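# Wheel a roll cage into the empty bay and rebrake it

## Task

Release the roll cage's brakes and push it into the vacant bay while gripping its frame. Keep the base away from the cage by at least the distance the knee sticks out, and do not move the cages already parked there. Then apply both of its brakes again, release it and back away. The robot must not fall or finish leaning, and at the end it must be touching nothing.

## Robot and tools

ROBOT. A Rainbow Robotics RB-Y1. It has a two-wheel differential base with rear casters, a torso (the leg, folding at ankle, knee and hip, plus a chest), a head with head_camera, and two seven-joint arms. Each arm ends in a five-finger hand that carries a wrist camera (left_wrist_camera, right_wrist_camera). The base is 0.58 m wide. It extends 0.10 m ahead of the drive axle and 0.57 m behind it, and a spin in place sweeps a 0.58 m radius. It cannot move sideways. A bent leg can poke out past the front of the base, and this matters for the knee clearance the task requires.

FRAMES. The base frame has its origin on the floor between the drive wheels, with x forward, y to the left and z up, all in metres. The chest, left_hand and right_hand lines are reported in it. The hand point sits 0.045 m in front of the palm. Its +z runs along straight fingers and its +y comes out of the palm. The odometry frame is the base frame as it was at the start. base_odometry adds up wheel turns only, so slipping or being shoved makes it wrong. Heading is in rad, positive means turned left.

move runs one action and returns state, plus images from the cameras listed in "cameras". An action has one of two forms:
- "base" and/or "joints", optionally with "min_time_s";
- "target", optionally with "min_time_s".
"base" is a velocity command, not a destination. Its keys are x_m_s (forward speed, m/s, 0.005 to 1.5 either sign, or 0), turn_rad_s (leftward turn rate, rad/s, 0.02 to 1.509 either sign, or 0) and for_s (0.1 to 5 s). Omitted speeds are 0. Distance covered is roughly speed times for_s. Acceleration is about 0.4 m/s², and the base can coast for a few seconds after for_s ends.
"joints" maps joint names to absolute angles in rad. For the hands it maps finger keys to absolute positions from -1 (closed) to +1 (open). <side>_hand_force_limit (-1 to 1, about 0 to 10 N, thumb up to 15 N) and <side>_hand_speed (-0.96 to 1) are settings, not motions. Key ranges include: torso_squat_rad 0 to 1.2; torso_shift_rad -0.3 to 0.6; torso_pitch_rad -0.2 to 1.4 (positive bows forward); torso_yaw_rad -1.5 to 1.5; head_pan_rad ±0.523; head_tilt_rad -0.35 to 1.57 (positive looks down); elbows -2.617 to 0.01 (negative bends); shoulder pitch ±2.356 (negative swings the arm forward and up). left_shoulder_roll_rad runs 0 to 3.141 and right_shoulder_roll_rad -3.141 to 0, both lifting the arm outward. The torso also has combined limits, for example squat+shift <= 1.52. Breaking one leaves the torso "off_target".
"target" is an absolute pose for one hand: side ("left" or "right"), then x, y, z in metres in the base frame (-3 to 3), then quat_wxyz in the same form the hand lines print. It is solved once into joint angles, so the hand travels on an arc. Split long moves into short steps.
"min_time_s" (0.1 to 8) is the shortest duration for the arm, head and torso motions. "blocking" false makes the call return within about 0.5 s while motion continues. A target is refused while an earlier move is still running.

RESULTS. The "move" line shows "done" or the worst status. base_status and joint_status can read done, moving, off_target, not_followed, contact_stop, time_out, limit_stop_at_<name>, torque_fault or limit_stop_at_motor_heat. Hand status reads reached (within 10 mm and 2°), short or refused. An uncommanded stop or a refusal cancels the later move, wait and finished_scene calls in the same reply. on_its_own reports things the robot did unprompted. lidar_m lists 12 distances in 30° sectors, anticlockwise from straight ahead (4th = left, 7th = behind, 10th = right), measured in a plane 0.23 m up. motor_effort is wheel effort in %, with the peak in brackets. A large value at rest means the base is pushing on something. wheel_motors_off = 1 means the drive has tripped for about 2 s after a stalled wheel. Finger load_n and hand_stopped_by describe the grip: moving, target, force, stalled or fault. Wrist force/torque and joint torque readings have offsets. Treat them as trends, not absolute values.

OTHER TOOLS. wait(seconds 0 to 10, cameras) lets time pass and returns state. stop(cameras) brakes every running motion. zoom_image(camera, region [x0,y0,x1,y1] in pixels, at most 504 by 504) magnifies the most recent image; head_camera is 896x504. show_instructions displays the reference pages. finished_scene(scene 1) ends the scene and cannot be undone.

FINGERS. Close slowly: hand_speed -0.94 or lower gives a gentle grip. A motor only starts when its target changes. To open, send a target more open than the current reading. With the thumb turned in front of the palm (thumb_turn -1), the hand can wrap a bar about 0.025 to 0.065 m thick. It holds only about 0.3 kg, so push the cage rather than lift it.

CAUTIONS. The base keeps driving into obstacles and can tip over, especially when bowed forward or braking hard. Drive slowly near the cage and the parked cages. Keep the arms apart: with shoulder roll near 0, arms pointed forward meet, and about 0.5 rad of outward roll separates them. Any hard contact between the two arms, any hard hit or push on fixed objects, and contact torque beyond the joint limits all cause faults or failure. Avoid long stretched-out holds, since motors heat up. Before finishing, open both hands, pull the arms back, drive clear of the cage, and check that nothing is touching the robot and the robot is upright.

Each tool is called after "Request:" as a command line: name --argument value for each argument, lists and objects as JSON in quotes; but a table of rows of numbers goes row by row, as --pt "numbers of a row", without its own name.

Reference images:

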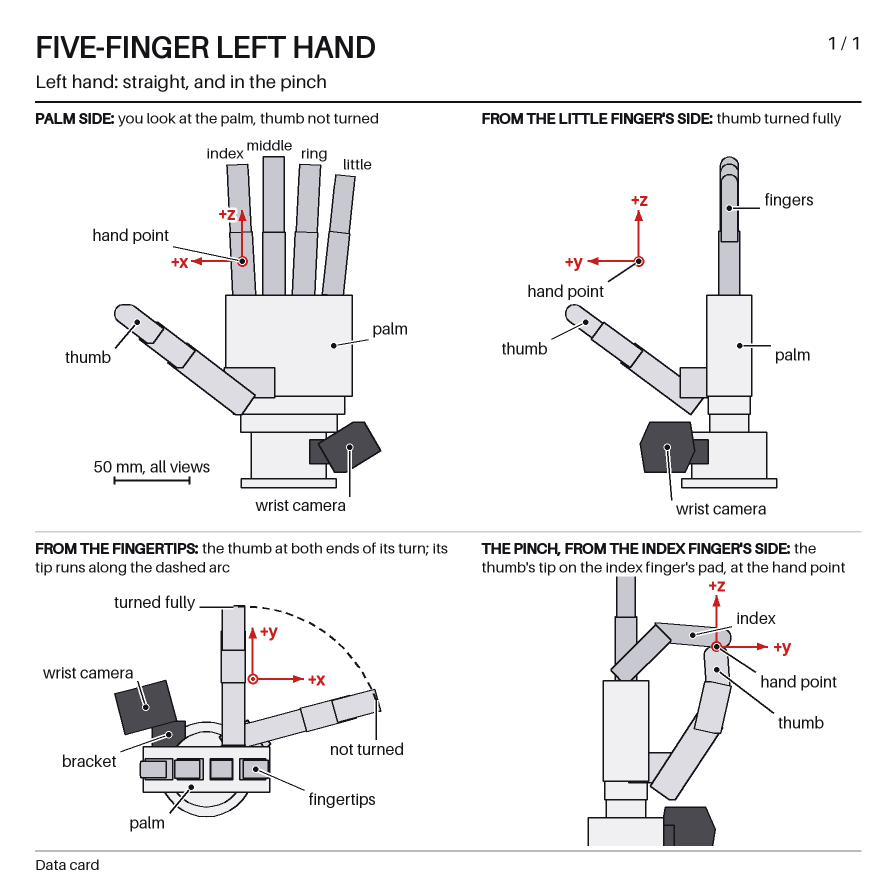

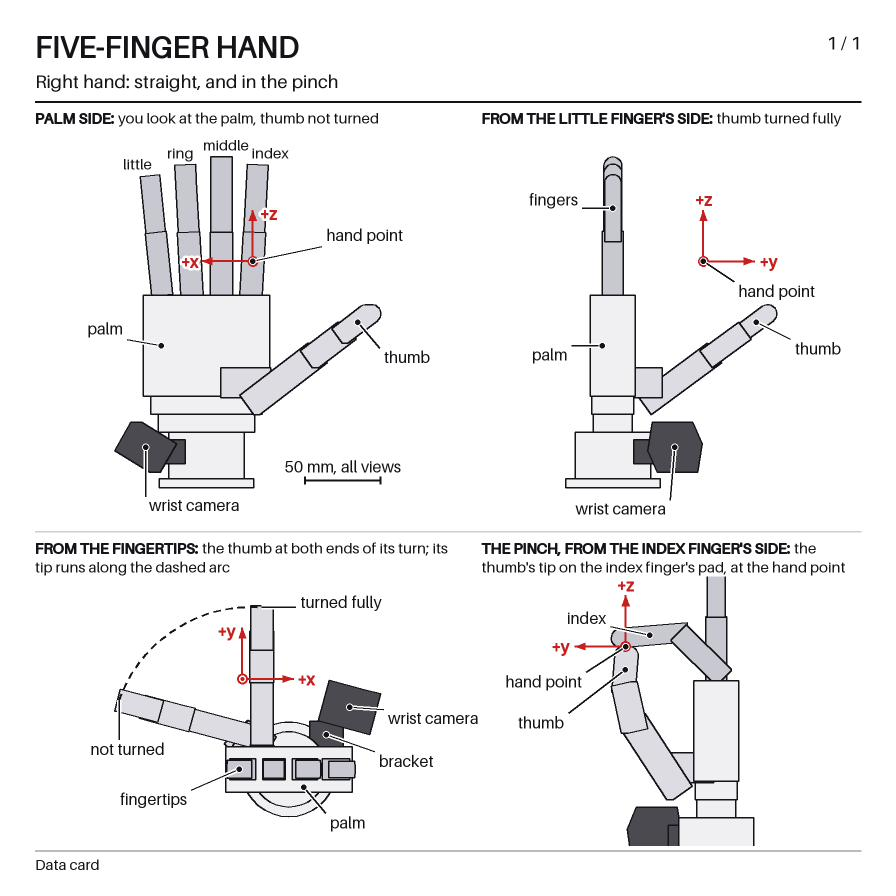

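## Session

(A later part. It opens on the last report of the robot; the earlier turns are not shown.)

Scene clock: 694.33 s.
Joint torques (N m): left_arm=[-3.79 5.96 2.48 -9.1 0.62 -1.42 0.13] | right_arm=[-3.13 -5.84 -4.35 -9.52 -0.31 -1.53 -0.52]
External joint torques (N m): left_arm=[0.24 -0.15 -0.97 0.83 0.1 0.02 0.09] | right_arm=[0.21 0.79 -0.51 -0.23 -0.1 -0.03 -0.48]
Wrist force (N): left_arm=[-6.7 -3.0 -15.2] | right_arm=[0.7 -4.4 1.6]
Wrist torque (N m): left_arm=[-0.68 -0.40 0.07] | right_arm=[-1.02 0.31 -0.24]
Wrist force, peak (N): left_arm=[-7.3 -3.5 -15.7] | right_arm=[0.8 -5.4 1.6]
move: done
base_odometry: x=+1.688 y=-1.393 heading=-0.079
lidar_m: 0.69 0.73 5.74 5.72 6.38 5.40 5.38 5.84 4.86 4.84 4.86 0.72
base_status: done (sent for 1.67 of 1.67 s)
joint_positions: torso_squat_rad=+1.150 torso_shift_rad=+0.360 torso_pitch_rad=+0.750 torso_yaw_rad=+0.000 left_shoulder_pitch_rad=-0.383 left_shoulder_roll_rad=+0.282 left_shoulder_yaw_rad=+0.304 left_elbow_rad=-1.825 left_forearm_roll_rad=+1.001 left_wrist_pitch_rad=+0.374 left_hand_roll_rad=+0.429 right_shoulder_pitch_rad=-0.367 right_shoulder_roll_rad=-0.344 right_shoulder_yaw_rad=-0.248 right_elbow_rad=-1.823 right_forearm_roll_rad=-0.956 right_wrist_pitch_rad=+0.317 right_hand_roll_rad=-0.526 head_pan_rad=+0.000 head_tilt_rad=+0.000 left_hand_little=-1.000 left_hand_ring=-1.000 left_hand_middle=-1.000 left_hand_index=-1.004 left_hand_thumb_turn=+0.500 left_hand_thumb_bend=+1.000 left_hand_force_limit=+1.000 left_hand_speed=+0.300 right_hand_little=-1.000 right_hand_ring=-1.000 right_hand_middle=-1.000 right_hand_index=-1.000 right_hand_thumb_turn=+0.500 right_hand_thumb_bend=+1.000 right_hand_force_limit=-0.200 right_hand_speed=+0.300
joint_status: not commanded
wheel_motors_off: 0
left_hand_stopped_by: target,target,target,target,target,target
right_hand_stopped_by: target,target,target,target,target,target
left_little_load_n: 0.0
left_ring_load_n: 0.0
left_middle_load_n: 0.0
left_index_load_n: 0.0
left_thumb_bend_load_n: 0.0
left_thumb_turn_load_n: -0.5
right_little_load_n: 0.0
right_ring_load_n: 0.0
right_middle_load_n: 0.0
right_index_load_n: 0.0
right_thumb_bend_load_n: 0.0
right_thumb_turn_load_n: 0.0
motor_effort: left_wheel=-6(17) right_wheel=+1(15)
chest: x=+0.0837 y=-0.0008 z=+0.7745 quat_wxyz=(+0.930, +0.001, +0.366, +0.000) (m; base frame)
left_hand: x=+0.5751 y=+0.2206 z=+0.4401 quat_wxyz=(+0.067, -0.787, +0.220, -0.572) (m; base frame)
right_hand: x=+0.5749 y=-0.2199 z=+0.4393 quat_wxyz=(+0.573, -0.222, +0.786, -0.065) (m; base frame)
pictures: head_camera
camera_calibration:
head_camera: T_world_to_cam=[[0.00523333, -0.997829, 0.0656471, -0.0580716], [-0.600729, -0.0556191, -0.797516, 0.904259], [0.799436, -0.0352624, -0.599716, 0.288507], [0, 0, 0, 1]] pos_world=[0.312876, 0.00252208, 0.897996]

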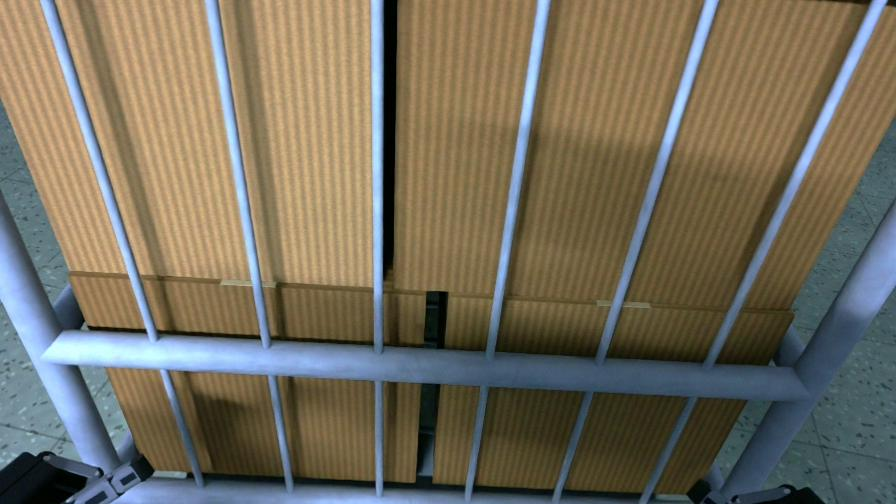

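Request:
move --base '{"x_m_s": 0.05, "for_s": 1.5}'

Request:
move --base '{"x_m_s": 0.01, "for_s": 5.0}' --blocking false

Request:
wait --seconds 0.3

Request:
wait --seconds 0.3

Request:
wait --seconds 0.3

Request:
wait --seconds 0.3

Request:
wait --seconds 0.3

Request:
wait --seconds 0.3

Request:
wait --seconds 0.3

Request:
wait --seconds 0.3

Scene clock: 696.90 s.
Joint torques (N m): left_arm=[-3.73 5.9 2.55 -9.2 0.57 -1.34 0] | right_arm=[-2.72 -5.71 -4.84 -9.74 -0.3 -1.56 -0.43]
External joint torques (N m): left_arm=[0.3 -0.21 -0.9 0.73 0.05 0.1 -0.04] | right_arm=[0.62 0.93 -1 -0.45 -0.09 -0.07 -0.39]
Wrist force (N): left_arm=[-6.9 -3.1 -15.6] | right_arm=[0.4 -4.6 1.8]
Wrist torque (N m): left_arm=[-0.68 -0.39 0.05] | right_arm=[-1.06 0.33 -0.26]
Wrist force, peak (N): left_arm=[-6.8 -3.5 -16.0] | right_arm=[0.5 -5.2 1.9]
move: done
base_odometry: x=+1.762 y=-1.399 heading=-0.079
lidar_m: 0.61 0.64 5.72 5.70 6.38 5.47 5.46 5.84 4.86 4.85 4.77 0.64
base_status: done (sent for 1.5 of 1.5 s)
joint_positions: torso_squat_rad=+1.150 torso_shift_rad=+0.360 torso_pitch_rad=+0.750 torso_yaw_rad=+0.000 left_shoulder_pitch_rad=-0.383 left_shoulder_roll_rad=+0.282 left_shoulder_yaw_rad=+0.304 left_elbow_rad=-1.825 left_forearm_roll_rad=+1.001 left_wrist_pitch_rad=+0.374 left_hand_roll_rad=+0.429 right_shoulder_pitch_rad=-0.367 right_shoulder_roll_rad=-0.344 right_shoulder_yaw_rad=-0.248 right_elbow_rad=-1.823 right_forearm_roll_rad=-0.956 right_wrist_pitch_rad=+0.317 right_hand_roll_rad=-0.526 head_pan_rad=+0.000 head_tilt_rad=+0.000 left_hand_little=-1.000 left_hand_ring=-1.000 left_hand_middle=-1.000 left_hand_index=-1.004 left_hand_thumb_turn=+0.500 left_hand_thumb_bend=+1.000 left_hand_force_limit=+1.000 left_hand_speed=+0.300 right_hand_little=-1.000 right_hand_ring=-1.000 right_hand_middle=-1.000 right_hand_index=-1.000 right_hand_thumb_turn=+0.500 right_hand_thumb_bend=+1.000 right_hand_force_limit=-0.200 right_hand_speed=+0.300
joint_status: not commanded
wheel_motors_off: 0
left_hand_stopped_by: target,target,target,target,target,target
right_hand_stopped_by: target,target,target,target,target,target
left_little_load_n: 0.0
left_ring_load_n: 0.0
left_middle_load_n: 0.0
left_index_load_n: 0.0
left_thumb_bend_load_n: 0.0
left_thumb_turn_load_n: 0.0
right_little_load_n: 0.0
right_ring_load_n: 0.0
right_middle_load_n: 0.0
right_index_load_n: 0.0
right_thumb_bend_load_n: 0.0
right_thumb_turn_load_n: -0.5
motor_effort: left_wheel=-2(13) right_wheel=+0(36)
chest: x=+0.0837 y=-0.0008 z=+0.7745 quat_wxyz=(+0.930, +0.001, +0.366, +0.000) (m; base frame)
left_hand: x=+0.5751 y=+0.2206 z=+0.4401 quat_wxyz=(+0.067, -0.787, +0.220, -0.572) (m; base frame)
right_hand: x=+0.5749 y=-0.2199 z=+0.4393 quat_wxyz=(+0.573, -0.222, +0.786, -0.065) (m; base frame)
pictures: none

Scene clock: 697.40 s.
Joint torques (N m): left_arm=[-3.84 6.02 2.59 -9.21 0.53 -1.44 0] | right_arm=[-2.93 -6.1 -4.48 -9.62 -0.2 -1.36 -0.5]
External joint torques (N m): left_arm=[0.19 -0.08 -0.86 0.71 0.01 0 -0.04] | right_arm=[0.4 0.54 -0.63 -0.33 0.02 0.13 -0.46]
Wrist force (N): left_arm=[-7.0 -3.2 -15.3] | right_arm=[0.8 -5.0 1.8]
Wrist torque (N m): left_arm=[-0.72 -0.34 0.06] | right_arm=[-1.10 0.27 -0.27]
Wrist force, peak (N): left_arm=[-6.7 -3.2 -15.7] | right_arm=[0.6 -5.0 2.1]
move: moving
base_odometry: x=+1.767 y=-1.399 heading=-0.079
lidar_m: 0.61 0.63 5.72 5.71 6.37 5.48 5.46 5.87 4.88 4.85 4.77 0.64
base_status: moving
joint_positions: torso_squat_rad=+1.150 torso_shift_rad=+0.360 torso_pitch_rad=+0.750 torso_yaw_rad=+0.000 left_shoulder_pitch_rad=-0.383 left_shoulder_roll_rad=+0.282 left_shoulder_yaw_rad=+0.304 left_elbow_rad=-1.825 left_forearm_roll_rad=+1.001 left_wrist_pitch_rad=+0.374 left_hand_roll_rad=+0.429 right_shoulder_pitch_rad=-0.367 right_shoulder_roll_rad=-0.344 right_shoulder_yaw_rad=-0.248 right_elbow_rad=-1.823 right_forearm_roll_rad=-0.956 right_wrist_pitch_rad=+0.317 right_hand_roll_rad=-0.526 head_pan_rad=+0.000 head_tilt_rad=+0.000 left_hand_little=-1.000 left_hand_ring=-1.000 left_hand_middle=-1.000 left_hand_index=-1.004 left_hand_thumb_turn=+0.500 left_hand_thumb_bend=+1.000 left_hand_force_limit=+1.000 left_hand_speed=+0.300 right_hand_little=-1.000 right_hand_ring=-1.000 right_hand_middle=-1.000 right_hand_index=-1.000 right_hand_thumb_turn=+0.500 right_hand_thumb_bend=+1.000 right_hand_force_limit=-0.200 right_hand_speed=+0.300
joint_status: not commanded
wheel_motors_off: 0
left_hand_stopped_by: target,target,target,target,target,target
right_hand_stopped_by: target,target,target,target,target,target
left_little_load_n: 0.0
left_ring_load_n: 0.0
left_middle_load_n: 0.0
left_index_load_n: 0.0
left_thumb_bend_load_n: 0.0
left_thumb_turn_load_n: -0.5
right_little_load_n: 0.0
right_ring_load_n: 0.0
right_middle_load_n: 0.0
right_index_load_n: 0.0
right_thumb_bend_load_n: 0.0
right_thumb_turn_load_n: 0.0
motor_effort: left_wheel=+5(8) right_wheel=+7(12)
chest: x=+0.0837 y=-0.0008 z=+0.7745 quat_wxyz=(+0.931, +0.001, +0.366, +0.000) (m; base frame)
left_hand: x=+0.5751 y=+0.2206 z=+0.4401 quat_wxyz=(+0.067, -0.787, +0.220, -0.572) (m; base frame)
right_hand: x=+0.5749 y=-0.2199 z=+0.4393 quat_wxyz=(+0.573, -0.222, +0.786, -0.065) (m; base frame)
pictures: none

Scene clock: 697.70 s.
Joint torques (N m): left_arm=[-3.73 5.9 2.44 -9.19 0.62 -1.34 -0.03] | right_arm=[-2.71 -5.85 -4.25 -9.42 -0.36 -1.46 -0.41]
External joint torques (N m): left_arm=[0.3 -0.21 -1.01 0.74 0.1 0.1 -0.07] | right_arm=[0.62 0.79 -0.4 -0.12 -0.15 0.03 -0.37]
Wrist force (N): left_arm=[-6.8 -3.2 -15.6] | right_arm=[0.5 -4.9 1.7]
Wrist torque (N m): left_arm=[-0.69 -0.38 0.06] | right_arm=[-1.12 0.32 -0.28]
Wrist force, peak (N): left_arm=[-6.9 -3.5 -15.6] | right_arm=[0.7 -4.8 2.0]
earlier move: moving
base_odometry: x=+1.770 y=-1.400 heading=-0.079
lidar_m: 0.61 0.64 5.72 5.71 6.37 5.48 5.47 5.85 4.87 4.85 4.76 0.63
base_status: moving
joint_positions: torso_squat_rad=+1.150 torso_shift_rad=+0.360 torso_pitch_rad=+0.750 torso_yaw_rad=+0.000 left_shoulder_pitch_rad=-0.383 left_shoulder_roll_rad=+0.282 left_shoulder_yaw_rad=+0.304 left_elbow_rad=-1.825 left_forearm_roll_rad=+1.001 left_wrist_pitch_rad=+0.374 left_hand_roll_rad=+0.429 right_shoulder_pitch_rad=-0.367 right_shoulder_roll_rad=-0.344 right_shoulder_yaw_rad=-0.248 right_elbow_rad=-1.823 right_forearm_roll_rad=-0.956 right_wrist_pitch_rad=+0.317 right_hand_roll_rad=-0.526 head_pan_rad=+0.000 head_tilt_rad=+0.000 left_hand_little=-1.000 left_hand_ring=-1.000 left_hand_middle=-1.000 left_hand_index=-1.004 left_hand_thumb_turn=+0.500 left_hand_thumb_bend=+1.000 left_hand_force_limit=+1.000 left_hand_speed=+0.300 right_hand_little=-1.000 right_hand_ring=-1.000 right_hand_middle=-1.000 right_hand_index=-1.000 right_hand_thumb_turn=+0.500 right_hand_thumb_bend=+1.000 right_hand_force_limit=-0.200 right_hand_speed=+0.300
joint_status: not commanded
wheel_motors_off: 0
left_hand_stopped_by: target,target,target,target,target,target
right_hand_stopped_by: target,target,target,target,target,target
left_little_load_n: 0.0
left_ring_load_n: 0.0
left_middle_load_n: 0.0
left_index_load_n: 0.0
left_thumb_bend_load_n: 0.0
left_thumb_turn_load_n: 0.0
right_little_load_n: 0.0
right_ring_load_n: 0.0
right_middle_load_n: 0.0
right_index_load_n: 0.0
right_thumb_bend_load_n: 0.0
right_thumb_turn_load_n: 0.0
motor_effort: left_wheel=+3(8) right_wheel=+6(12)
chest: x=+0.0837 y=-0.0008 z=+0.7745 quat_wxyz=(+0.931, +0.001, +0.366, +0.000) (m; base frame)
left_hand: x=+0.5751 y=+0.2206 z=+0.4401 quat_wxyz=(+0.067, -0.787, +0.220, -0.572) (m; base frame)
right_hand: x=+0.5749 y=-0.2199 z=+0.4393 quat_wxyz=(+0.573, -0.222, +0.786, -0.065) (m; base frame)
wait: 0.30 s; no rest
pictures: none

Scene clock: 698.00 s.
Joint torques (N m): left_arm=[-3.9 5.83 2.57 -9.04 0.65 -1.54 0.04] | right_arm=[-2.99 -5.93 -4.62 -9.43 -0.43 -1.43 -0.47]
External joint torques (N m): left_arm=[0.13 -0.28 -0.87 0.88 0.13 -0.1 0] | right_arm=[0.35 0.7 -0.77 -0.14 -0.22 0.06 -0.44]
Wrist force (N): left_arm=[-6.7 -2.9 -15.8] | right_arm=[0.7 -4.7 1.5]
Wrist torque (N m): left_arm=[-0.62 -0.42 0.08] | right_arm=[-1.04 0.29 -0.28]
Wrist force, peak (N): left_arm=[-6.7 -2.9 -15.8] | right_arm=[0.4 -4.9 1.9]
earlier move: moving
base_odometry: x=+1.773 y=-1.400 heading=-0.079
lidar_m: 0.61 0.63 5.71 5.71 6.38 5.48 5.47 5.86 4.88 4.86 4.76 0.64
base_status: moving
joint_positions: torso_squat_rad=+1.150 torso_shift_rad=+0.360 torso_pitch_rad=+0.750 torso_yaw_rad=+0.000 left_shoulder_pitch_rad=-0.383 left_shoulder_roll_rad=+0.282 left_shoulder_yaw_rad=+0.304 left_elbow_rad=-1.825 left_forearm_roll_rad=+1.001 left_wrist_pitch_rad=+0.374 left_hand_roll_rad=+0.429 right_shoulder_pitch_rad=-0.367 right_shoulder_roll_rad=-0.344 right_shoulder_yaw_rad=-0.248 right_elbow_rad=-1.823 right_forearm_roll_rad=-0.956 right_wrist_pitch_rad=+0.317 right_hand_roll_rad=-0.526 head_pan_rad=+0.000 head_tilt_rad=+0.000 left_hand_little=-1.000 left_hand_ring=-1.000 left_hand_middle=-1.000 left_hand_index=-1.004 left_hand_thumb_turn=+0.500 left_hand_thumb_bend=+1.000 left_hand_force_limit=+1.000 left_hand_speed=+0.300 right_hand_little=-1.000 right_hand_ring=-1.000 right_hand_middle=-1.000 right_hand_index=-1.000 right_hand_thumb_turn=+0.500 right_hand_thumb_bend=+1.000 right_hand_force_limit=-0.200 right_hand_speed=+0.300
joint_status: not commanded
wheel_motors_off: 0
left_hand_stopped_by: target,target,target,target,target,target
right_hand_stopped_by: target,target,target,target,target,target
left_little_load_n: 0.0
left_ring_load_n: 0.0
left_middle_load_n: 0.0
left_index_load_n: 0.0
left_thumb_bend_load_n: 0.0
left_thumb_turn_load_n: -0.5
right_little_load_n: 0.0
right_ring_load_n: 0.0
right_middle_load_n: 0.0
right_index_load_n: 0.0
right_thumb_bend_load_n: 0.0
right_thumb_turn_load_n: -0.5
motor_effort: left_wheel=+5(8) right_wheel=+7(12)
chest: x=+0.0837 y=-0.0008 z=+0.7745 quat_wxyz=(+0.931, +0.001, +0.366, +0.000) (m; base frame)
left_hand: x=+0.5751 y=+0.2206 z=+0.4401 quat_wxyz=(+0.067, -0.787, +0.220, -0.572) (m; base frame)
right_hand: x=+0.5749 y=-0.2199 z=+0.4393 quat_wxyz=(+0.573, -0.222, +0.786, -0.065) (m; base frame)
wait: 0.30 s; no rest
pictures: none

Scene clock: 698.30 s.
Joint torques (N m): left_arm=[-4.11 5.6 2.67 -9.14 0.6 -1.31 -0.08] | right_arm=[-3.52 -6.05 -4.83 -9.53 -0.41 -1.42 -0.31]
External joint torques (N m): left_arm=[-0.08 -0.5 -0.78 0.79 0.07 0.13 -0.12] | right_arm=[-0.18 0.59 -0.99 -0.23 -0.19 0.07 -0.28]
Wrist force (N): left_arm=[-7.0 -3.3 -15.2] | right_arm=[0.5 -4.8 1.7]
Wrist torque (N m): left_arm=[-0.73 -0.37 0.08] | right_arm=[-1.06 0.33 -0.29]
Wrist force, peak (N): left_arm=[-6.9 -3.4 -15.5] | right_arm=[0.8 -4.8 1.9]
earlier move: moving
base_odometry: x=+1.776 y=-1.400 heading=-0.079
lidar_m: 0.60 0.63 5.72 5.70 6.37 5.48 5.47 5.85 4.86 4.85 4.75 0.63
base_status: moving
joint_positions: torso_squat_rad=+1.150 torso_shift_rad=+0.360 torso_pitch_rad=+0.750 torso_yaw_rad=+0.000 left_shoulder_pitch_rad=-0.383 left_shoulder_roll_rad=+0.282 left_shoulder_yaw_rad=+0.304 left_elbow_rad=-1.825 left_forearm_roll_rad=+1.001 left_wrist_pitch_rad=+0.374 left_hand_roll_rad=+0.429 right_shoulder_pitch_rad=-0.367 right_shoulder_roll_rad=-0.344 right_shoulder_yaw_rad=-0.248 right_elbow_rad=-1.823 right_forearm_roll_rad=-0.956 right_wrist_pitch_rad=+0.317 right_hand_roll_rad=-0.526 head_pan_rad=+0.000 head_tilt_rad=+0.000 left_hand_little=-1.000 left_hand_ring=-1.000 left_hand_middle=-1.000 left_hand_index=-1.004 left_hand_thumb_turn=+0.500 left_hand_thumb_bend=+1.000 left_hand_force_limit=+1.000 left_hand_speed=+0.300 right_hand_little=-1.000 right_hand_ring=-1.000 right_hand_middle=-1.000 right_hand_index=-1.000 right_hand_thumb_turn=+0.500 right_hand_thumb_bend=+1.000 right_hand_force_limit=-0.200 right_hand_speed=+0.300
joint_status: not commanded
wheel_motors_off: 0
left_hand_stopped_by: target,target,target,target,target,target
right_hand_stopped_by: target,target,target,target,target,target
left_little_load_n: 0.0
left_ring_load_n: 0.0
left_middle_load_n: -0.5
left_index_load_n: 0.0
left_thumb_bend_load_n: 0.0
left_thumb_turn_load_n: 0.0
right_little_load_n: 0.0
right_ring_load_n: 0.0
right_middle_load_n: 0.0
right_index_load_n: 0.0
right_thumb_bend_load_n: 0.0
right_thumb_turn_load_n: 0.0
motor_effort: left_wheel=+4(8) right_wheel=+6(12)
chest: x=+0.0837 y=-0.0008 z=+0.7745 quat_wxyz=(+0.931, +0.001, +0.366, +0.000) (m; base frame)
left_hand: x=+0.5751 y=+0.2206 z=+0.4401 quat_wxyz=(+0.067, -0.787, +0.220, -0.572) (m; base frame)
right_hand: x=+0.5749 y=-0.2199 z=+0.4393 quat_wxyz=(+0.573, -0.222, +0.786, -0.065) (m; base frame)
wait: 0.30 s; no rest
pictures: none

Scene clock: 698.60 s.
Joint torques (N m): left_arm=[-3.95 5.98 2.46 -9.18 0.67 -1.4 -0.07] | right_arm=[-2.76 -5.8 -4.86 -9.52 -0.37 -1.57 -0.26]
External joint torques (N m): left_arm=[0.08 -0.13 -0.98 0.74 0.15 0.04 -0.11] | right_arm=[0.58 0.83 -1.02 -0.23 -0.15 -0.08 -0.22]
Wrist force (N): left_arm=[-6.8 -3.3 -15.0] | right_arm=[0.8 -5.0 1.7]
Wrist torque (N m): left_arm=[-0.72 -0.39 0.07] | right_arm=[-1.10 0.28 -0.27]
Wrist force, peak (N): left_arm=[-6.6 -3.1 -15.7] | right_arm=[0.6 -5.0 1.9]
earlier move: moving
base_odometry: x=+1.779 y=-1.400 heading=-0.079
lidar_m: 0.60 0.63 5.72 5.70 6.37 5.49 5.48 5.85 4.87 4.86 4.76 0.62
base_status: moving
joint_positions: torso_squat_rad=+1.150 torso_shift_rad=+0.360 torso_pitch_rad=+0.750 torso_yaw_rad=+0.000 left_shoulder_pitch_rad=-0.383 left_shoulder_roll_rad=+0.282 left_shoulder_yaw_rad=+0.304 left_elbow_rad=-1.825 left_forearm_roll_rad=+1.001 left_wrist_pitch_rad=+0.374 left_hand_roll_rad=+0.429 right_shoulder_pitch_rad=-0.367 right_shoulder_roll_rad=-0.344 right_shoulder_yaw_rad=-0.248 right_elbow_rad=-1.823 right_forearm_roll_rad=-0.956 right_wrist_pitch_rad=+0.317 right_hand_roll_rad=-0.526 head_pan_rad=+0.000 head_tilt_rad=+0.000 left_hand_little=-1.000 left_hand_ring=-1.000 left_hand_middle=-1.000 left_hand_index=-1.004 left_hand_thumb_turn=+0.500 left_hand_thumb_bend=+1.000 left_hand_force_limit=+1.000 left_hand_speed=+0.300 right_hand_little=-1.000 right_hand_ring=-1.000 right_hand_middle=-1.000 right_hand_index=-1.000 right_hand_thumb_turn=+0.500 right_hand_thumb_bend=+1.000 right_hand_force_limit=-0.200 right_hand_speed=+0.300
joint_status: not commanded
wheel_motors_off: 0
left_hand_stopped_by: target,target,target,target,target,target
right_hand_stopped_by: target,target,target,target,target,target
left_little_load_n: 0.0
left_ring_load_n: 0.0
left_middle_load_n: 0.0
left_index_load_n: 0.0
left_thumb_bend_load_n: 0.0
left_thumb_turn_load_n: 0.0
right_little_load_n: 0.0
right_ring_load_n: 0.0
right_middle_load_n: 0.0
right_index_load_n: 0.0
right_thumb_bend_load_n: 0.0
right_thumb_turn_load_n: 0.0
motor_effort: left_wheel=+5(8) right_wheel=+6(12)
chest: x=+0.0837 y=-0.0008 z=+0.7745 quat_wxyz=(+0.931, +0.001, +0.366, +0.000) (m; base frame)
left_hand: x=+0.5751 y=+0.2206 z=+0.4401 quat_wxyz=(+0.067, -0.787, +0.220, -0.572) (m; base frame)
right_hand: x=+0.5749 y=-0.2199 z=+0.4393 quat_wxyz=(+0.573, -0.222, +0.786, -0.065) (m; base frame)
wait: 0.30 s; no rest
pictures: none

Scene clock: 698.90 s.
Joint torques (N m): left_arm=[-3.91 5.95 2.39 -9.15 0.63 -1.3 -0.01] | right_arm=[-3.16 -5.83 -4.64 -9.5 -0.21 -1.55 -0.37]
External joint torques (N m): left_arm=[0.12 -0.16 -1.05 0.78 0.11 0.14 -0.05] | right_arm=[0.18 0.8 -0.8 -0.21 0 -0.05 -0.34]
Wrist force (N): left_arm=[-6.7 -3.5 -15.3] | right_arm=[0.6 -4.7 1.8]
Wrist torque (N m): left_arm=[-0.75 -0.40 0.08] | right_arm=[-1.06 0.30 -0.28]
Wrist force, peak (N): left_arm=[-7.0 -3.2 -15.9] | right_arm=[0.6 -5.0 1.7]
earlier move: moving
base_odometry: x=+1.782 y=-1.401 heading=-0.079
lidar_m: 0.60 0.62 5.72 5.70 6.36 5.49 5.48 5.84 4.87 4.86 4.76 0.62
base_status: moving
joint_positions: torso_squat_rad=+1.150 torso_shift_rad=+0.360 torso_pitch_rad=+0.750 torso_yaw_rad=+0.000 left_shoulder_pitch_rad=-0.383 left_shoulder_roll_rad=+0.282 left_shoulder_yaw_rad=+0.304 left_elbow_rad=-1.825 left_forearm_roll_rad=+1.001 left_wrist_pitch_rad=+0.374 left_hand_roll_rad=+0.429 right_shoulder_pitch_rad=-0.367 right_shoulder_roll_rad=-0.344 right_shoulder_yaw_rad=-0.248 right_elbow_rad=-1.823 right_forearm_roll_rad=-0.956 right_wrist_pitch_rad=+0.317 right_hand_roll_rad=-0.526 head_pan_rad=+0.000 head_tilt_rad=+0.000 left_hand_little=-1.000 left_hand_ring=-1.000 left_hand_middle=-1.000 left_hand_index=-1.004 left_hand_thumb_turn=+0.500 left_hand_thumb_bend=+1.000 left_hand_force_limit=+1.000 left_hand_speed=+0.300 right_hand_little=-1.000 right_hand_ring=-1.000 right_hand_middle=-1.000 right_hand_index=-1.000 right_hand_thumb_turn=+0.500 right_hand_thumb_bend=+1.000 right_hand_force_limit=-0.200 right_hand_speed=+0.300
joint_status: not commanded
wheel_motors_off: 0
left_hand_stopped_by: target,target,target,target,target,target
right_hand_stopped_by: target,target,target,target,target,target
left_little_load_n: 0.0
left_ring_load_n: 0.0
left_middle_load_n: 0.0
left_index_load_n: 0.0
left_thumb_bend_load_n: 0.0
left_thumb_turn_load_n: 0.0
right_little_load_n: 0.0
right_ring_load_n: 0.5
right_middle_load_n: 0.0
right_index_load_n: 0.0
right_thumb_bend_load_n: 0.0
right_thumb_turn_load_n: 0.0
motor_effort: left_wheel=+4(8) right_wheel=+5(12)
chest: x=+0.0837 y=-0.0008 z=+0.7745 quat_wxyz=(+0.931, +0.001, +0.366, +0.000) (m; base frame)
left_hand: x=+0.5751 y=+0.2206 z=+0.4401 quat_wxyz=(+0.067, -0.787, +0.220, -0.572) (m; base frame)
right_hand: x=+0.5749 y=-0.2199 z=+0.4393 quat_wxyz=(+0.573, -0.222, +0.786, -0.065) (m; base frame)
wait: 0.30 s; no rest
pictures: none

Scene clock: 699.20 s.
Joint torques (N m): left_arm=[-4.02 5.82 2.23 -9.23 0.59 -1.37 -0.03] | right_arm=[-3 -5.4 -4.96 -9.36 -0.26 -1.45 -0.34]
External joint torques (N m): left_arm=[0.01 -0.29 -1.21 0.69 0.06 0.07 -0.07] | right_arm=[0.34 1.24 -1.11 -0.06 -0.05 0.04 -0.3]
Wrist force (N): left_arm=[-6.5 -3.5 -15.1] | right_arm=[0.7 -4.8 1.8]
Wrist torque (N m): left_arm=[-0.76 -0.43 0.09] | right_arm=[-1.08 0.28 -0.27]
Wrist force, peak (N): left_arm=[-6.9 -3.6 -15.7] | right_arm=[0.5 -5.0 1.8]
earlier move: moving
base_odometry: x=+1.785 y=-1.401 heading=-0.079
lidar_m: 0.59 0.62 5.72 5.70 6.36 5.50 5.49 5.86 4.87 4.86 4.74 0.62
base_status: moving
joint_positions: torso_squat_rad=+1.150 torso_shift_rad=+0.360 torso_pitch_rad=+0.750 torso_yaw_rad=+0.000 left_shoulder_pitch_rad=-0.383 left_shoulder_roll_rad=+0.282 left_shoulder_yaw_rad=+0.304 left_elbow_rad=-1.825 left_forearm_roll_rad=+1.001 left_wrist_pitch_rad=+0.374 left_hand_roll_rad=+0.429 right_shoulder_pitch_rad=-0.367 right_shoulder_roll_rad=-0.344 right_shoulder_yaw_rad=-0.248 right_elbow_rad=-1.823 right_forearm_roll_rad=-0.956 right_wrist_pitch_rad=+0.317 right_hand_roll_rad=-0.526 head_pan_rad=+0.000 head_tilt_rad=+0.000 left_hand_little=-1.000 left_hand_ring=-1.000 left_hand_middle=-1.000 left_hand_index=-1.004 left_hand_thumb_turn=+0.500 left_hand_thumb_bend=+1.000 left_hand_force_limit=+1.000 left_hand_speed=+0.300 right_hand_little=-1.000 right_hand_ring=-1.000 right_hand_middle=-1.000 right_hand_index=-1.000 right_hand_thumb_turn=+0.500 right_hand_thumb_bend=+1.000 right_hand_force_limit=-0.200 right_hand_speed=+0.300
joint_status: not commanded
wheel_motors_off: 0
left_hand_stopped_by: target,target,target,target,target,target
right_hand_stopped_by: target,target,target,target,target,target
left_little_load_n: 0.0
left_ring_load_n: 0.0
left_middle_load_n: 0.0
left_index_load_n: 0.0
left_thumb_bend_load_n: 0.0
left_thumb_turn_load_n: 0.0
right_little_load_n: 0.0
right_ring_load_n: 0.0
right_middle_load_n: 0.0
right_index_load_n: 0.0
right_thumb_bend_load_n: 0.0
right_thumb_turn_load_n: 0.0
motor_effort: left_wheel=+5(8) right_wheel=+6(12)
chest: x=+0.0837 y=-0.0008 z=+0.7745 quat_wxyz=(+0.931, +0.001, +0.366, +0.000) (m; base frame)
left_hand: x=+0.5751 y=+0.2206 z=+0.4401 quat_wxyz=(+0.067, -0.787, +0.220, -0.572) (m; base frame)
right_hand: x=+0.5749 y=-0.2199 z=+0.4393 quat_wxyz=(+0.573, -0.222, +0.786, -0.065) (m; base frame)
wait: 0.30 s; no rest
pictures: none

Scene clock: 699.50 s.
Joint torques (N m): left_arm=[-3.98 5.81 2.35 -9.24 0.6 -1.42 -0.04] | right_arm=[-3.74 -5.53 -5.07 -9.42 -0.31 -1.39 -0.34]
External joint torques (N m): left_arm=[0.05 -0.3 -1.09 0.69 0.08 0.02 -0.08] | right_arm=[-0.4 1.1 -1.23 -0.13 -0.1 0.1 -0.3]
Wrist force (N): left_arm=[-6.7 -3.2 -15.4] | right_arm=[0.6 -5.0 1.7]
Wrist torque (N m): left_arm=[-0.71 -0.41 0.07] | right_arm=[-1.10 0.30 -0.27]
Wrist force, peak (N): left_arm=[-7.0 -3.3 -15.6] | right_arm=[0.6 -5.0 1.7]
earlier move: moving
base_odometry: x=+1.788 y=-1.401 heading=-0.079
lidar_m: 0.59 0.62 5.72 5.70 6.36 5.50 5.48 5.86 4.87 4.86 4.74 0.61
base_status: moving
joint_positions: torso_squat_rad=+1.150 torso_shift_rad=+0.360 torso_pitch_rad=+0.750 torso_yaw_rad=+0.000 left_shoulder_pitch_rad=-0.383 left_shoulder_roll_rad=+0.282 left_shoulder_yaw_rad=+0.304 left_elbow_rad=-1.825 left_forearm_roll_rad=+1.001 left_wrist_pitch_rad=+0.374 left_hand_roll_rad=+0.429 right_shoulder_pitch_rad=-0.367 right_shoulder_roll_rad=-0.344 right_shoulder_yaw_rad=-0.248 right_elbow_rad=-1.823 right_forearm_roll_rad=-0.956 right_wrist_pitch_rad=+0.317 right_hand_roll_rad=-0.526 head_pan_rad=+0.000 head_tilt_rad=+0.000 left_hand_little=-1.000 left_hand_ring=-1.000 left_hand_middle=-1.000 left_hand_index=-1.004 left_hand_thumb_turn=+0.500 left_hand_thumb_bend=+1.000 left_hand_force_limit=+1.000 left_hand_speed=+0.300 right_hand_little=-1.000 right_hand_ring=-1.000 right_hand_middle=-1.000 right_hand_index=-1.000 right_hand_thumb_turn=+0.500 right_hand_thumb_bend=+1.000 right_hand_force_limit=-0.200 right_hand_speed=+0.300
joint_status: not commanded
wheel_motors_off: 0
left_hand_stopped_by: target,target,target,target,target,target
right_hand_stopped_by: target,target,target,target,target,target
left_little_load_n: 0.0
left_ring_load_n: 0.0
left_middle_load_n: 0.0
left_index_load_n: 0.0
left_thumb_bend_load_n: 0.0
left_thumb_turn_load_n: 0.0
right_little_load_n: 0.0
right_ring_load_n: 0.0
right_middle_load_n: 0.0
right_index_load_n: 0.0
right_thumb_bend_load_n: 0.0
right_thumb_turn_load_n: 0.0
motor_effort: left_wheel=+2(8) right_wheel=+6(12)
chest: x=+0.0837 y=-0.0008 z=+0.7745 quat_wxyz=(+0.931, +0.001, +0.366, +0.000) (m; base frame)
left_hand: x=+0.5751 y=+0.2206 z=+0.4401 quat_wxyz=(+0.067, -0.787, +0.220, -0.572) (m; base frame)
right_hand: x=+0.5749 y=-0.2199 z=+0.4393 quat_wxyz=(+0.573, -0.222, +0.786, -0.065) (m; base frame)
wait: 0.30 s; no rest
pictures: none

Scene clock: 699.80 s.
Joint torques (N m): left_arm=[-3.95 5.84 2.49 -9.13 0.6 -1.4 -0.05] | right_arm=[-3.19 -5.71 -4.76 -9.53 -0.39 -1.54 -0.46]
External joint torques (N m): left_arm=[0.08 -0.26 -0.95 0.79 0.08 0.04 -0.09] | right_arm=[0.15 0.92 -0.91 -0.24 -0.17 -0.05 -0.42]
Wrist force (N): left_arm=[-6.7 -3.4 -15.4] | right_arm=[0.6 -4.6 1.8]
Wrist torque (N m): left_arm=[-0.72 -0.41 0.08] | right_arm=[-1.04 0.32 -0.28]
Wrist force, peak (N): left_arm=[-7.2 -3.2 -15.4] | right_arm=[0.5 -5.1 1.8]
earlier move: moving
base_odometry: x=+1.791 y=-1.401 heading=-0.079
lidar_m: 0.59 0.62 5.72 5.70 6.37 5.50 5.49 5.86 4.87 4.85 4.73 0.61
base_status: moving
joint_positions: torso_squat_rad=+1.150 torso_shift_rad=+0.360 torso_pitch_rad=+0.750 torso_yaw_rad=+0.000 left_shoulder_pitch_rad=-0.383 left_shoulder_roll_rad=+0.282 left_shoulder_yaw_rad=+0.304 left_elbow_rad=-1.825 left_forearm_roll_rad=+1.001 left_wrist_pitch_rad=+0.374 left_hand_roll_rad=+0.429 right_shoulder_pitch_rad=-0.367 right_shoulder_roll_rad=-0.344 right_shoulder_yaw_rad=-0.248 right_elbow_rad=-1.823 right_forearm_roll_rad=-0.956 right_wrist_pitch_rad=+0.317 right_hand_roll_rad=-0.526 head_pan_rad=+0.000 head_tilt_rad=+0.000 left_hand_little=-1.000 left_hand_ring=-1.000 left_hand_middle=-1.000 left_hand_index=-1.004 left_hand_thumb_turn=+0.500 left_hand_thumb_bend=+1.000 left_hand_force_limit=+1.000 left_hand_speed=+0.300 right_hand_little=-1.000 right_hand_ring=-1.000 right_hand_middle=-1.000 right_hand_index=-1.000 right_hand_thumb_turn=+0.500 right_hand_thumb_bend=+1.000 right_hand_force_limit=-0.200 right_hand_speed=+0.300
joint_status: not commanded
wheel_motors_off: 0
left_hand_stopped_by: target,target,target,target,target,target
right_hand_stopped_by: target,target,target,target,target,target
left_little_load_n: 0.0
left_ring_load_n: -0.5
left_middle_load_n: 0.0
left_index_load_n: 0.0
left_thumb_bend_load_n: 0.0
left_thumb_turn_load_n: 0.0
right_little_load_n: 0.0
right_ring_load_n: 0.0
right_middle_load_n: 0.0
right_index_load_n: 0.0
right_thumb_bend_load_n: 0.0
right_thumb_turn_load_n: 0.0
motor_effort: left_wheel=+4(8) right_wheel=+5(12)
chest: x=+0.0837 y=-0.0008 z=+0.7745 quat_wxyz=(+0.931, +0.001, +0.366, +0.000) (m; base frame)
left_hand: x=+0.5751 y=+0.2206 z=+0.4401 quat_wxyz=(+0.067, -0.787, +0.220, -0.572) (m; base frame)
right_hand: x=+0.5749 y=-0.2199 z=+0.4393 quat_wxyz=(+0.573, -0.222, +0.786, -0.065) (m; base frame)
wait: 0.30 s; no rest
pictures: none

Request:
wait --seconds 1.0

Request:
wait --seconds 1.5

Scene clock: 700.87 s.
Joint torques (N m): left_arm=[-14.44 6.23 2.72 -9.06 0.08 -3.66 0.08] | right_arm=[-15.03 -6.02 -5.04 -8.7 0.16 -3.39 -0.43]
External joint torques (N m): left_arm=[-10.72 0.12 -0.74 0.86 -0.44 -2.23 0.04] | right_arm=[-12.01 0.61 -1.19 0.59 0.37 -1.95 -0.39]
Wrist force (N): left_arm=[-7.7 2.8 -56.0] | right_arm=[1.1 0.9 -45.1]
Wrist torque (N m): left_arm=[0.51 -0.29 0.08] | right_arm=[0.41 0.34 -0.24]
Wrist force, peak (N): left_arm=[-10.0 4.2 -71.5] | right_arm=[3.0 3.0 -61.6]
earlier move: moving
base_odometry: x=+1.802 y=-1.402 heading=-0.079
lidar_m: 0.58 0.61 5.72 5.70 6.36 5.52 5.50 5.87 4.87 4.86 4.73 0.61
base_status: moving
joint_positions: torso_squat_rad=+1.150 torso_shift_rad=+0.359 torso_pitch_rad=+0.749 torso_yaw_rad=+0.000 left_shoulder_pitch_rad=-0.380 left_shoulder_roll_rad=+0.282 left_shoulder_yaw_rad=+0.304 left_elbow_rad=-1.825 left_forearm_roll_rad=+1.001 left_wrist_pitch_rad=+0.375 left_hand_roll_rad=+0.429 right_shoulder_pitch_rad=-0.364 right_shoulder_roll_rad=-0.344 right_shoulder_yaw_rad=-0.248 right_elbow_rad=-1.823 right_forearm_roll_rad=-0.956 right_wrist_pitch_rad=+0.318 right_hand_roll_rad=-0.526 head_pan_rad=+0.000 head_tilt_rad=+0.000 left_hand_little=-1.000 left_hand_ring=-1.000 left_hand_middle=-1.000 left_hand_index=-1.006 left_hand_thumb_turn=+0.500 left_hand_thumb_bend=+1.000 left_hand_force_limit=+1.000 left_hand_speed=+0.300 right_hand_little=-1.000 right_hand_ring=-1.000 right_hand_middle=-1.000 right_hand_index=-1.002 right_hand_thumb_turn=+0.500 right_hand_thumb_bend=+1.000 right_hand_force_limit=-0.200 right_hand_speed=+0.300
joint_status: not commanded
wheel_motors_off: 0
left_hand_stopped_by: target,target,target,target,target,target
right_hand_stopped_by: target,target,target,target,target,target
left_little_load_n: 0.0
left_ring_load_n: 0.0
left_middle_load_n: 0.0
left_index_load_n: -12.5
left_thumb_bend_load_n: 0.0
left_thumb_turn_load_n: -0.5
right_little_load_n: 0.0
right_ring_load_n: 0.0
right_middle_load_n: 0.5
right_index_load_n: -13.5
right_thumb_bend_load_n: 0.0
right_thumb_turn_load_n: 0.0
motor_effort: left_wheel=+20(26) right_wheel=+23(31)
chest: x=+0.0831 y=-0.0008 z=+0.7747 quat_wxyz=(+0.931, +0.001, +0.366, +0.000) (m; base frame)
left_hand: x=+0.5739 y=+0.2210 z=+0.4397 quat_wxyz=(+0.067, -0.788, +0.221, -0.571) (m; base frame)
right_hand: x=+0.5734 y=-0.2204 z=+0.4387 quat_wxyz=(+0.572, -0.222, +0.787, -0.065) (m; base frame)
wait: 1.00 s; no rest
pictures: none

Scene clock: 702.37 s.
Joint torques (N m): left_arm=[-12.24 6.49 4.02 -8.6 0.02 -3.24 0.07] | right_arm=[-12.51 -7.14 -4.73 -8.92 -0.08 -2.45 -0.57]
External joint torques (N m): left_arm=[-8.22 0.38 0.57 1.32 -0.5 -1.8 0.03] | right_arm=[-9.19 -0.51 -0.88 0.37 0.13 -0.96 -0.53]
Wrist force (N): left_arm=[-7.8 2.4 -45.2] | right_arm=[3.7 -3.2 -28.7]
Wrist torque (N m): left_arm=[0.16 -0.35 0.05] | right_arm=[-0.17 0.25 -0.17]
Wrist force, peak (N): left_arm=[-8.7 5.1 -67.6] | right_arm=[3.3 0.7 -54.6]
earlier move: moving
base_odometry: x=+1.812 y=-1.403 heading=-0.079
lidar_m: 0.58 0.61 5.71 5.70 6.37 5.53 5.51 5.86 4.88 4.86 4.70 0.61
base_status: moving
joint_positions: torso_squat_rad=+1.150 torso_shift_rad=+0.359 torso_pitch_rad=+0.749 torso_yaw_rad=+0.000 left_shoulder_pitch_rad=-0.381 left_shoulder_roll_rad=+0.282 left_shoulder_yaw_rad=+0.304 left_elbow_rad=-1.825 left_forearm_roll_rad=+1.001 left_wrist_pitch_rad=+0.375 left_hand_roll_rad=+0.429 right_shoulder_pitch_rad=-0.365 right_shoulder_roll_rad=-0.344 right_shoulder_yaw_rad=-0.248 right_elbow_rad=-1.823 right_forearm_roll_rad=-0.956 right_wrist_pitch_rad=+0.317 right_hand_roll_rad=-0.526 head_pan_rad=+0.000 head_tilt_rad=+0.000 left_hand_little=-1.000 left_hand_ring=-1.000 left_hand_middle=-1.000 left_hand_index=-1.006 left_hand_thumb_turn=+0.500 left_hand_thumb_bend=+1.000 left_hand_force_limit=+1.000 left_hand_speed=+0.300 right_hand_little=-1.000 right_hand_ring=-1.000 right_hand_middle=-1.000 right_hand_index=-1.002 right_hand_thumb_turn=+0.500 right_hand_thumb_bend=+1.000 right_hand_force_limit=-0.200 right_hand_speed=+0.300
joint_status: not commanded
wheel_motors_off: 0
left_hand_stopped_by: target,target,target,target,target,target
right_hand_stopped_by: target,target,target,target,target,target
left_little_load_n: 0.0
left_ring_load_n: 0.0
left_middle_load_n: 0.0
left_index_load_n: -9.5
left_thumb_bend_load_n: 0.0
left_thumb_turn_load_n: 0.0
right_little_load_n: 0.0
right_ring_load_n: -0.5
right_middle_load_n: 0.0
right_index_load_n: -8.5
right_thumb_bend_load_n: 0.0
right_thumb_turn_load_n: 0.0
motor_effort: left_wheel=+12(26) right_wheel=+14(31)
chest: x=+0.0832 y=-0.0008 z=+0.7747 quat_wxyz=(+0.931, +0.001, +0.366, +0.000) (m; base frame)
left_hand: x=+0.5742 y=+0.2207 z=+0.4399 quat_wxyz=(+0.067, -0.788, +0.221, -0.571) (m; base frame)
right_hand: x=+0.5739 y=-0.2203 z=+0.4391 quat_wxyz=(+0.572, -0.222, +0.787, -0.065) (m; base frame)
wait: 1.50 s; no rest
pictures: none

Request:
move --base '{"x_m_s": 0.1, "for_s": 3.0}' --blocking false

Request:
wait --seconds 1.0

Request:
wait --seconds 4

Scene clock: 703.23 s.
Joint torques (N m): left_arm=[-13.85 8.83 6.06 -7.88 -0.48 -4.89 0.58] | right_arm=[-15.1 -8.69 -4.37 -8.72 0.71 -2.75 -0.33]
External joint torques (N m): left_arm=[-12.23 3.02 2.49 2.04 -1.08 -3.83 0.58] | right_arm=[-14.31 -2.06 -0.68 0.56 1.05 -1.67 -0.29]
Wrist force (N): left_arm=[-6.9 8.5 -63.8] | right_arm=[2.9 -1.4 -55.0]
Wrist torque (N m): left_arm=[0.73 -0.30 0.12] | right_arm=[0.75 0.32 -0.20]
Wrist force, peak (N): left_arm=[-14.5 20.1 -176.2] | right_arm=[10.6 11.4 -166.2]
earlier move: done
move: moving
base_odometry: x=+1.850 y=-1.406 heading=-0.079
lidar_m: 0.58 0.61 5.70 5.69 6.36 5.56 5.55 5.87 4.88 4.87 4.67 0.60
base_status: moving
joint_positions: torso_squat_rad=+1.150 torso_shift_rad=+0.358 torso_pitch_rad=+0.747 torso_yaw_rad=+0.000 left_shoulder_pitch_rad=-0.378 left_shoulder_roll_rad=+0.281 left_shoulder_yaw_rad=+0.304 left_elbow_rad=-1.825 left_forearm_roll_rad=+1.001 left_wrist_pitch_rad=+0.375 left_hand_roll_rad=+0.429 right_shoulder_pitch_rad=-0.361 right_shoulder_roll_rad=-0.344 right_shoulder_yaw_rad=-0.248 right_elbow_rad=-1.823 right_forearm_roll_rad=-0.956 right_wrist_pitch_rad=+0.318 right_hand_roll_rad=-0.526 head_pan_rad=+0.000 head_tilt_rad=+0.000 left_hand_little=-1.000 left_hand_ring=-1.000 left_hand_middle=-1.000 left_hand_index=-1.009 left_hand_thumb_turn=+0.500 left_hand_thumb_bend=+1.000 left_hand_force_limit=+1.000 left_hand_speed=+0.300 right_hand_little=-1.000 right_hand_ring=-1.000 right_hand_middle=-1.000 right_hand_index=-1.009 right_hand_thumb_turn=+0.500 right_hand_thumb_bend=+1.000 right_hand_force_limit=-0.200 right_hand_speed=+0.300
joint_status: not commanded
wheel_motors_off: 0
left_hand_stopped_by: target,target,target,target,target,target
right_hand_stopped_by: target,target,target,target,target,target
left_little_load_n: 0.0
left_ring_load_n: 0.0
left_middle_load_n: 0.0
left_index_load_n: -16.5
left_thumb_bend_load_n: 0.0
left_thumb_turn_load_n: 0.0
right_little_load_n: 0.0
right_ring_load_n: 0.0
right_middle_load_n: 0.0
right_index_load_n: -16.0
right_thumb_bend_load_n: 0.0
right_thumb_turn_load_n: 0.0
motor_effort: left_wheel=+22(65) right_wheel=+26(86)
chest: x=+0.0825 y=-0.0008 z=+0.7750 quat_wxyz=(+0.931, +0.001, +0.365, +0.000) (m; base frame)
left_hand: x=+0.5727 y=+0.2207 z=+0.4396 quat_wxyz=(+0.066, -0.788, +0.221, -0.570) (m; base frame)
right_hand: x=+0.5721 y=-0.2210 z=+0.4386 quat_wxyz=(+0.571, -0.221, +0.788, -0.065) (m; base frame)
pictures: none

Scene clock: 704.23 s.
Joint torques (N m): left_arm=[-11.06 7.28 4.74 -8.45 -0.19 -3.64 0.39] | right_arm=[-9.92 -7.93 -4.67 -8.76 0.01 -2.06 -0.41]
External joint torques (N m): left_arm=[-6.77 1.18 1.3 1.48 -0.71 -2.16 0.35] | right_arm=[-6.29 -1.3 -0.83 0.53 0.21 -0.53 -0.37]
Wrist force (N): left_arm=[-7.6 4.0 -44.9] | right_arm=[4.3 -3.5 -19.8]
Wrist torque (N m): left_arm=[0.10 -0.38 0.11] | right_arm=[-0.12 0.18 -0.06]
Wrist force, peak (N): left_arm=[-11.3 9.0 -108.5] | right_arm=[5.7 7.8 -92.3]
earlier move: moving
base_odometry: x=+1.950 y=-1.414 heading=-0.079
lidar_m: 0.58 0.61 5.68 5.67 6.34 5.67 5.65 5.89 4.90 4.89 4.56 0.61
base_status: moving
joint_positions: torso_squat_rad=+1.150 torso_shift_rad=+0.359 torso_pitch_rad=+0.749 torso_yaw_rad=+0.000 left_shoulder_pitch_rad=-0.381 left_shoulder_roll_rad=+0.282 left_shoulder_yaw_rad=+0.304 left_elbow_rad=-1.825 left_forearm_roll_rad=+1.001 left_wrist_pitch_rad=+0.375 left_hand_roll_rad=+0.429 right_shoulder_pitch_rad=-0.365 right_shoulder_roll_rad=-0.344 right_shoulder_yaw_rad=-0.248 right_elbow_rad=-1.823 right_forearm_roll_rad=-0.956 right_wrist_pitch_rad=+0.317 right_hand_roll_rad=-0.526 head_pan_rad=+0.000 head_tilt_rad=+0.000 left_hand_little=-1.000 left_hand_ring=-1.000 left_hand_middle=-1.000 left_hand_index=-1.007 left_hand_thumb_turn=+0.500 left_hand_thumb_bend=+1.000 left_hand_force_limit=+1.000 left_hand_speed=+0.300 right_hand_little=-1.000 right_hand_ring=-1.000 right_hand_middle=-1.000 right_hand_index=-1.006 right_hand_thumb_turn=+0.500 right_hand_thumb_bend=+1.000 right_hand_force_limit=-0.200 right_hand_speed=+0.300
joint_status: not commanded
wheel_motors_off: 0
left_hand_stopped_by: target,target,target,target,target,target
right_hand_stopped_by: target,target,target,target,target,target
left_little_load_n: 0.0
left_ring_load_n: 0.0
left_middle_load_n: 0.0
left_index_load_n: -8.5
left_thumb_bend_load_n: 0.0
left_thumb_turn_load_n: 0.0
right_little_load_n: 0.0
right_ring_load_n: 0.0
right_middle_load_n: 0.0
right_index_load_n: -5.0
right_thumb_bend_load_n: 0.0
right_thumb_turn_load_n: 0.0
motor_effort: left_wheel=+21(65) right_wheel=+10(86)
chest: x=+0.0832 y=-0.0008 z=+0.7747 quat_wxyz=(+0.931, +0.001, +0.366, +0.000) (m; base frame)
left_hand: x=+0.5742 y=+0.2204 z=+0.4399 quat_wxyz=(+0.066, -0.788, +0.221, -0.571) (m; base frame)
right_hand: x=+0.5741 y=-0.2203 z=+0.4394 quat_wxyz=(+0.573, -0.221, +0.787, -0.065) (m; base frame)
wait: 1.00 s; no rest
pictures: none

Scene clock: 706.30 s.
Joint torques (N m): left_arm=[-5.11 6.48 5.1 -8.66 0.23 -1.57 0.26] | right_arm=[-3.49 -8 -3.3 -9.48 -0.32 -1.75 -0.42]
External joint torques (N m): left_arm=[-1.04 0.38 1.66 1.26 -0.29 -0.13 0.22] | right_arm=[-0.15 -1.37 0.54 -0.19 -0.1 -0.25 -0.39]
Wrist force (N): left_arm=[-6.7 -3.2 -15.2] | right_arm=[1.4 -3.2 2.0]
Wrist torque (N m): left_arm=[-0.70 -0.41 0.11] | right_arm=[-0.82 0.18 -0.13]
Wrist force, peak (N): left_arm=[-7.9 9.6 -88.3] | right_arm=[5.8 -0.6 -55.4]
earlier move: done
base_odometry: x=+2.111 y=-1.427 heading=-0.079
lidar_m: 0.59 0.63 5.66 5.64 6.29 5.82 5.80 5.91 4.93 4.92 4.36 0.63
base_status: done (sent for 3 of 3 s)
joint_positions: torso_squat_rad=+1.150 torso_shift_rad=+0.360 torso_pitch_rad=+0.750 torso_yaw_rad=+0.000 left_shoulder_pitch_rad=-0.383 left_shoulder_roll_rad=+0.282 left_shoulder_yaw_rad=+0.304 left_elbow_rad=-1.825 left_forearm_roll_rad=+1.001 left_wrist_pitch_rad=+0.374 left_hand_roll_rad=+0.429 right_shoulder_pitch_rad=-0.367 right_shoulder_roll_rad=-0.344 right_shoulder_yaw_rad=-0.248 right_elbow_rad=-1.823 right_forearm_roll_rad=-0.956 right_wrist_pitch_rad=+0.317 right_hand_roll_rad=-0.526 head_pan_rad=+0.000 head_tilt_rad=+0.000 left_hand_little=-1.000 left_hand_ring=-1.000 left_hand_middle=-1.000 left_hand_index=-1.005 left_hand_thumb_turn=+0.500 left_hand_thumb_bend=+1.000 left_hand_force_limit=+1.000 left_hand_speed=+0.300 right_hand_little=-1.000 right_hand_ring=-1.000 right_hand_middle=-1.000 right_hand_index=-1.005 right_hand_thumb_turn=+0.500 right_hand_thumb_bend=+1.000 right_hand_force_limit=-0.200 right_hand_speed=+0.300
joint_status: not commanded
wheel_motors_off: 0
left_hand_stopped_by: target,target,target,target,target,target
right_hand_stopped_by: target,target,target,target,target,target
left_little_load_n: 0.0
left_ring_load_n: 0.5
left_middle_load_n: 0.0
left_index_load_n: 0.0
left_thumb_bend_load_n: 0.0
left_thumb_turn_load_n: 0.0
right_little_load_n: 0.0
right_ring_load_n: 0.0
right_middle_load_n: 0.0
right_index_load_n: 0.0
right_thumb_bend_load_n: 0.0
right_thumb_turn_load_n: 0.0
on_its_own: the wheels pushed hard for 0.3 s: something may have held the robot back, and base_odometry may count slip
motor_effort: left_wheel=+3(65) right_wheel=-3(86)
chest: x=+0.0836 y=-0.0008 z=+0.7746 quat_wxyz=(+0.931, +0.001, +0.366, +0.000) (m; base frame)
left_hand: x=+0.5750 y=+0.2202 z=+0.4401 quat_wxyz=(+0.066, -0.787, +0.221, -0.572) (m; base frame)
right_hand: x=+0.5748 y=-0.2202 z=+0.4395 quat_wxyz=(+0.573, -0.221, +0.786, -0.065) (m; base frame)
wait: 2.07 of 4 s (the move ended)
pictures: none


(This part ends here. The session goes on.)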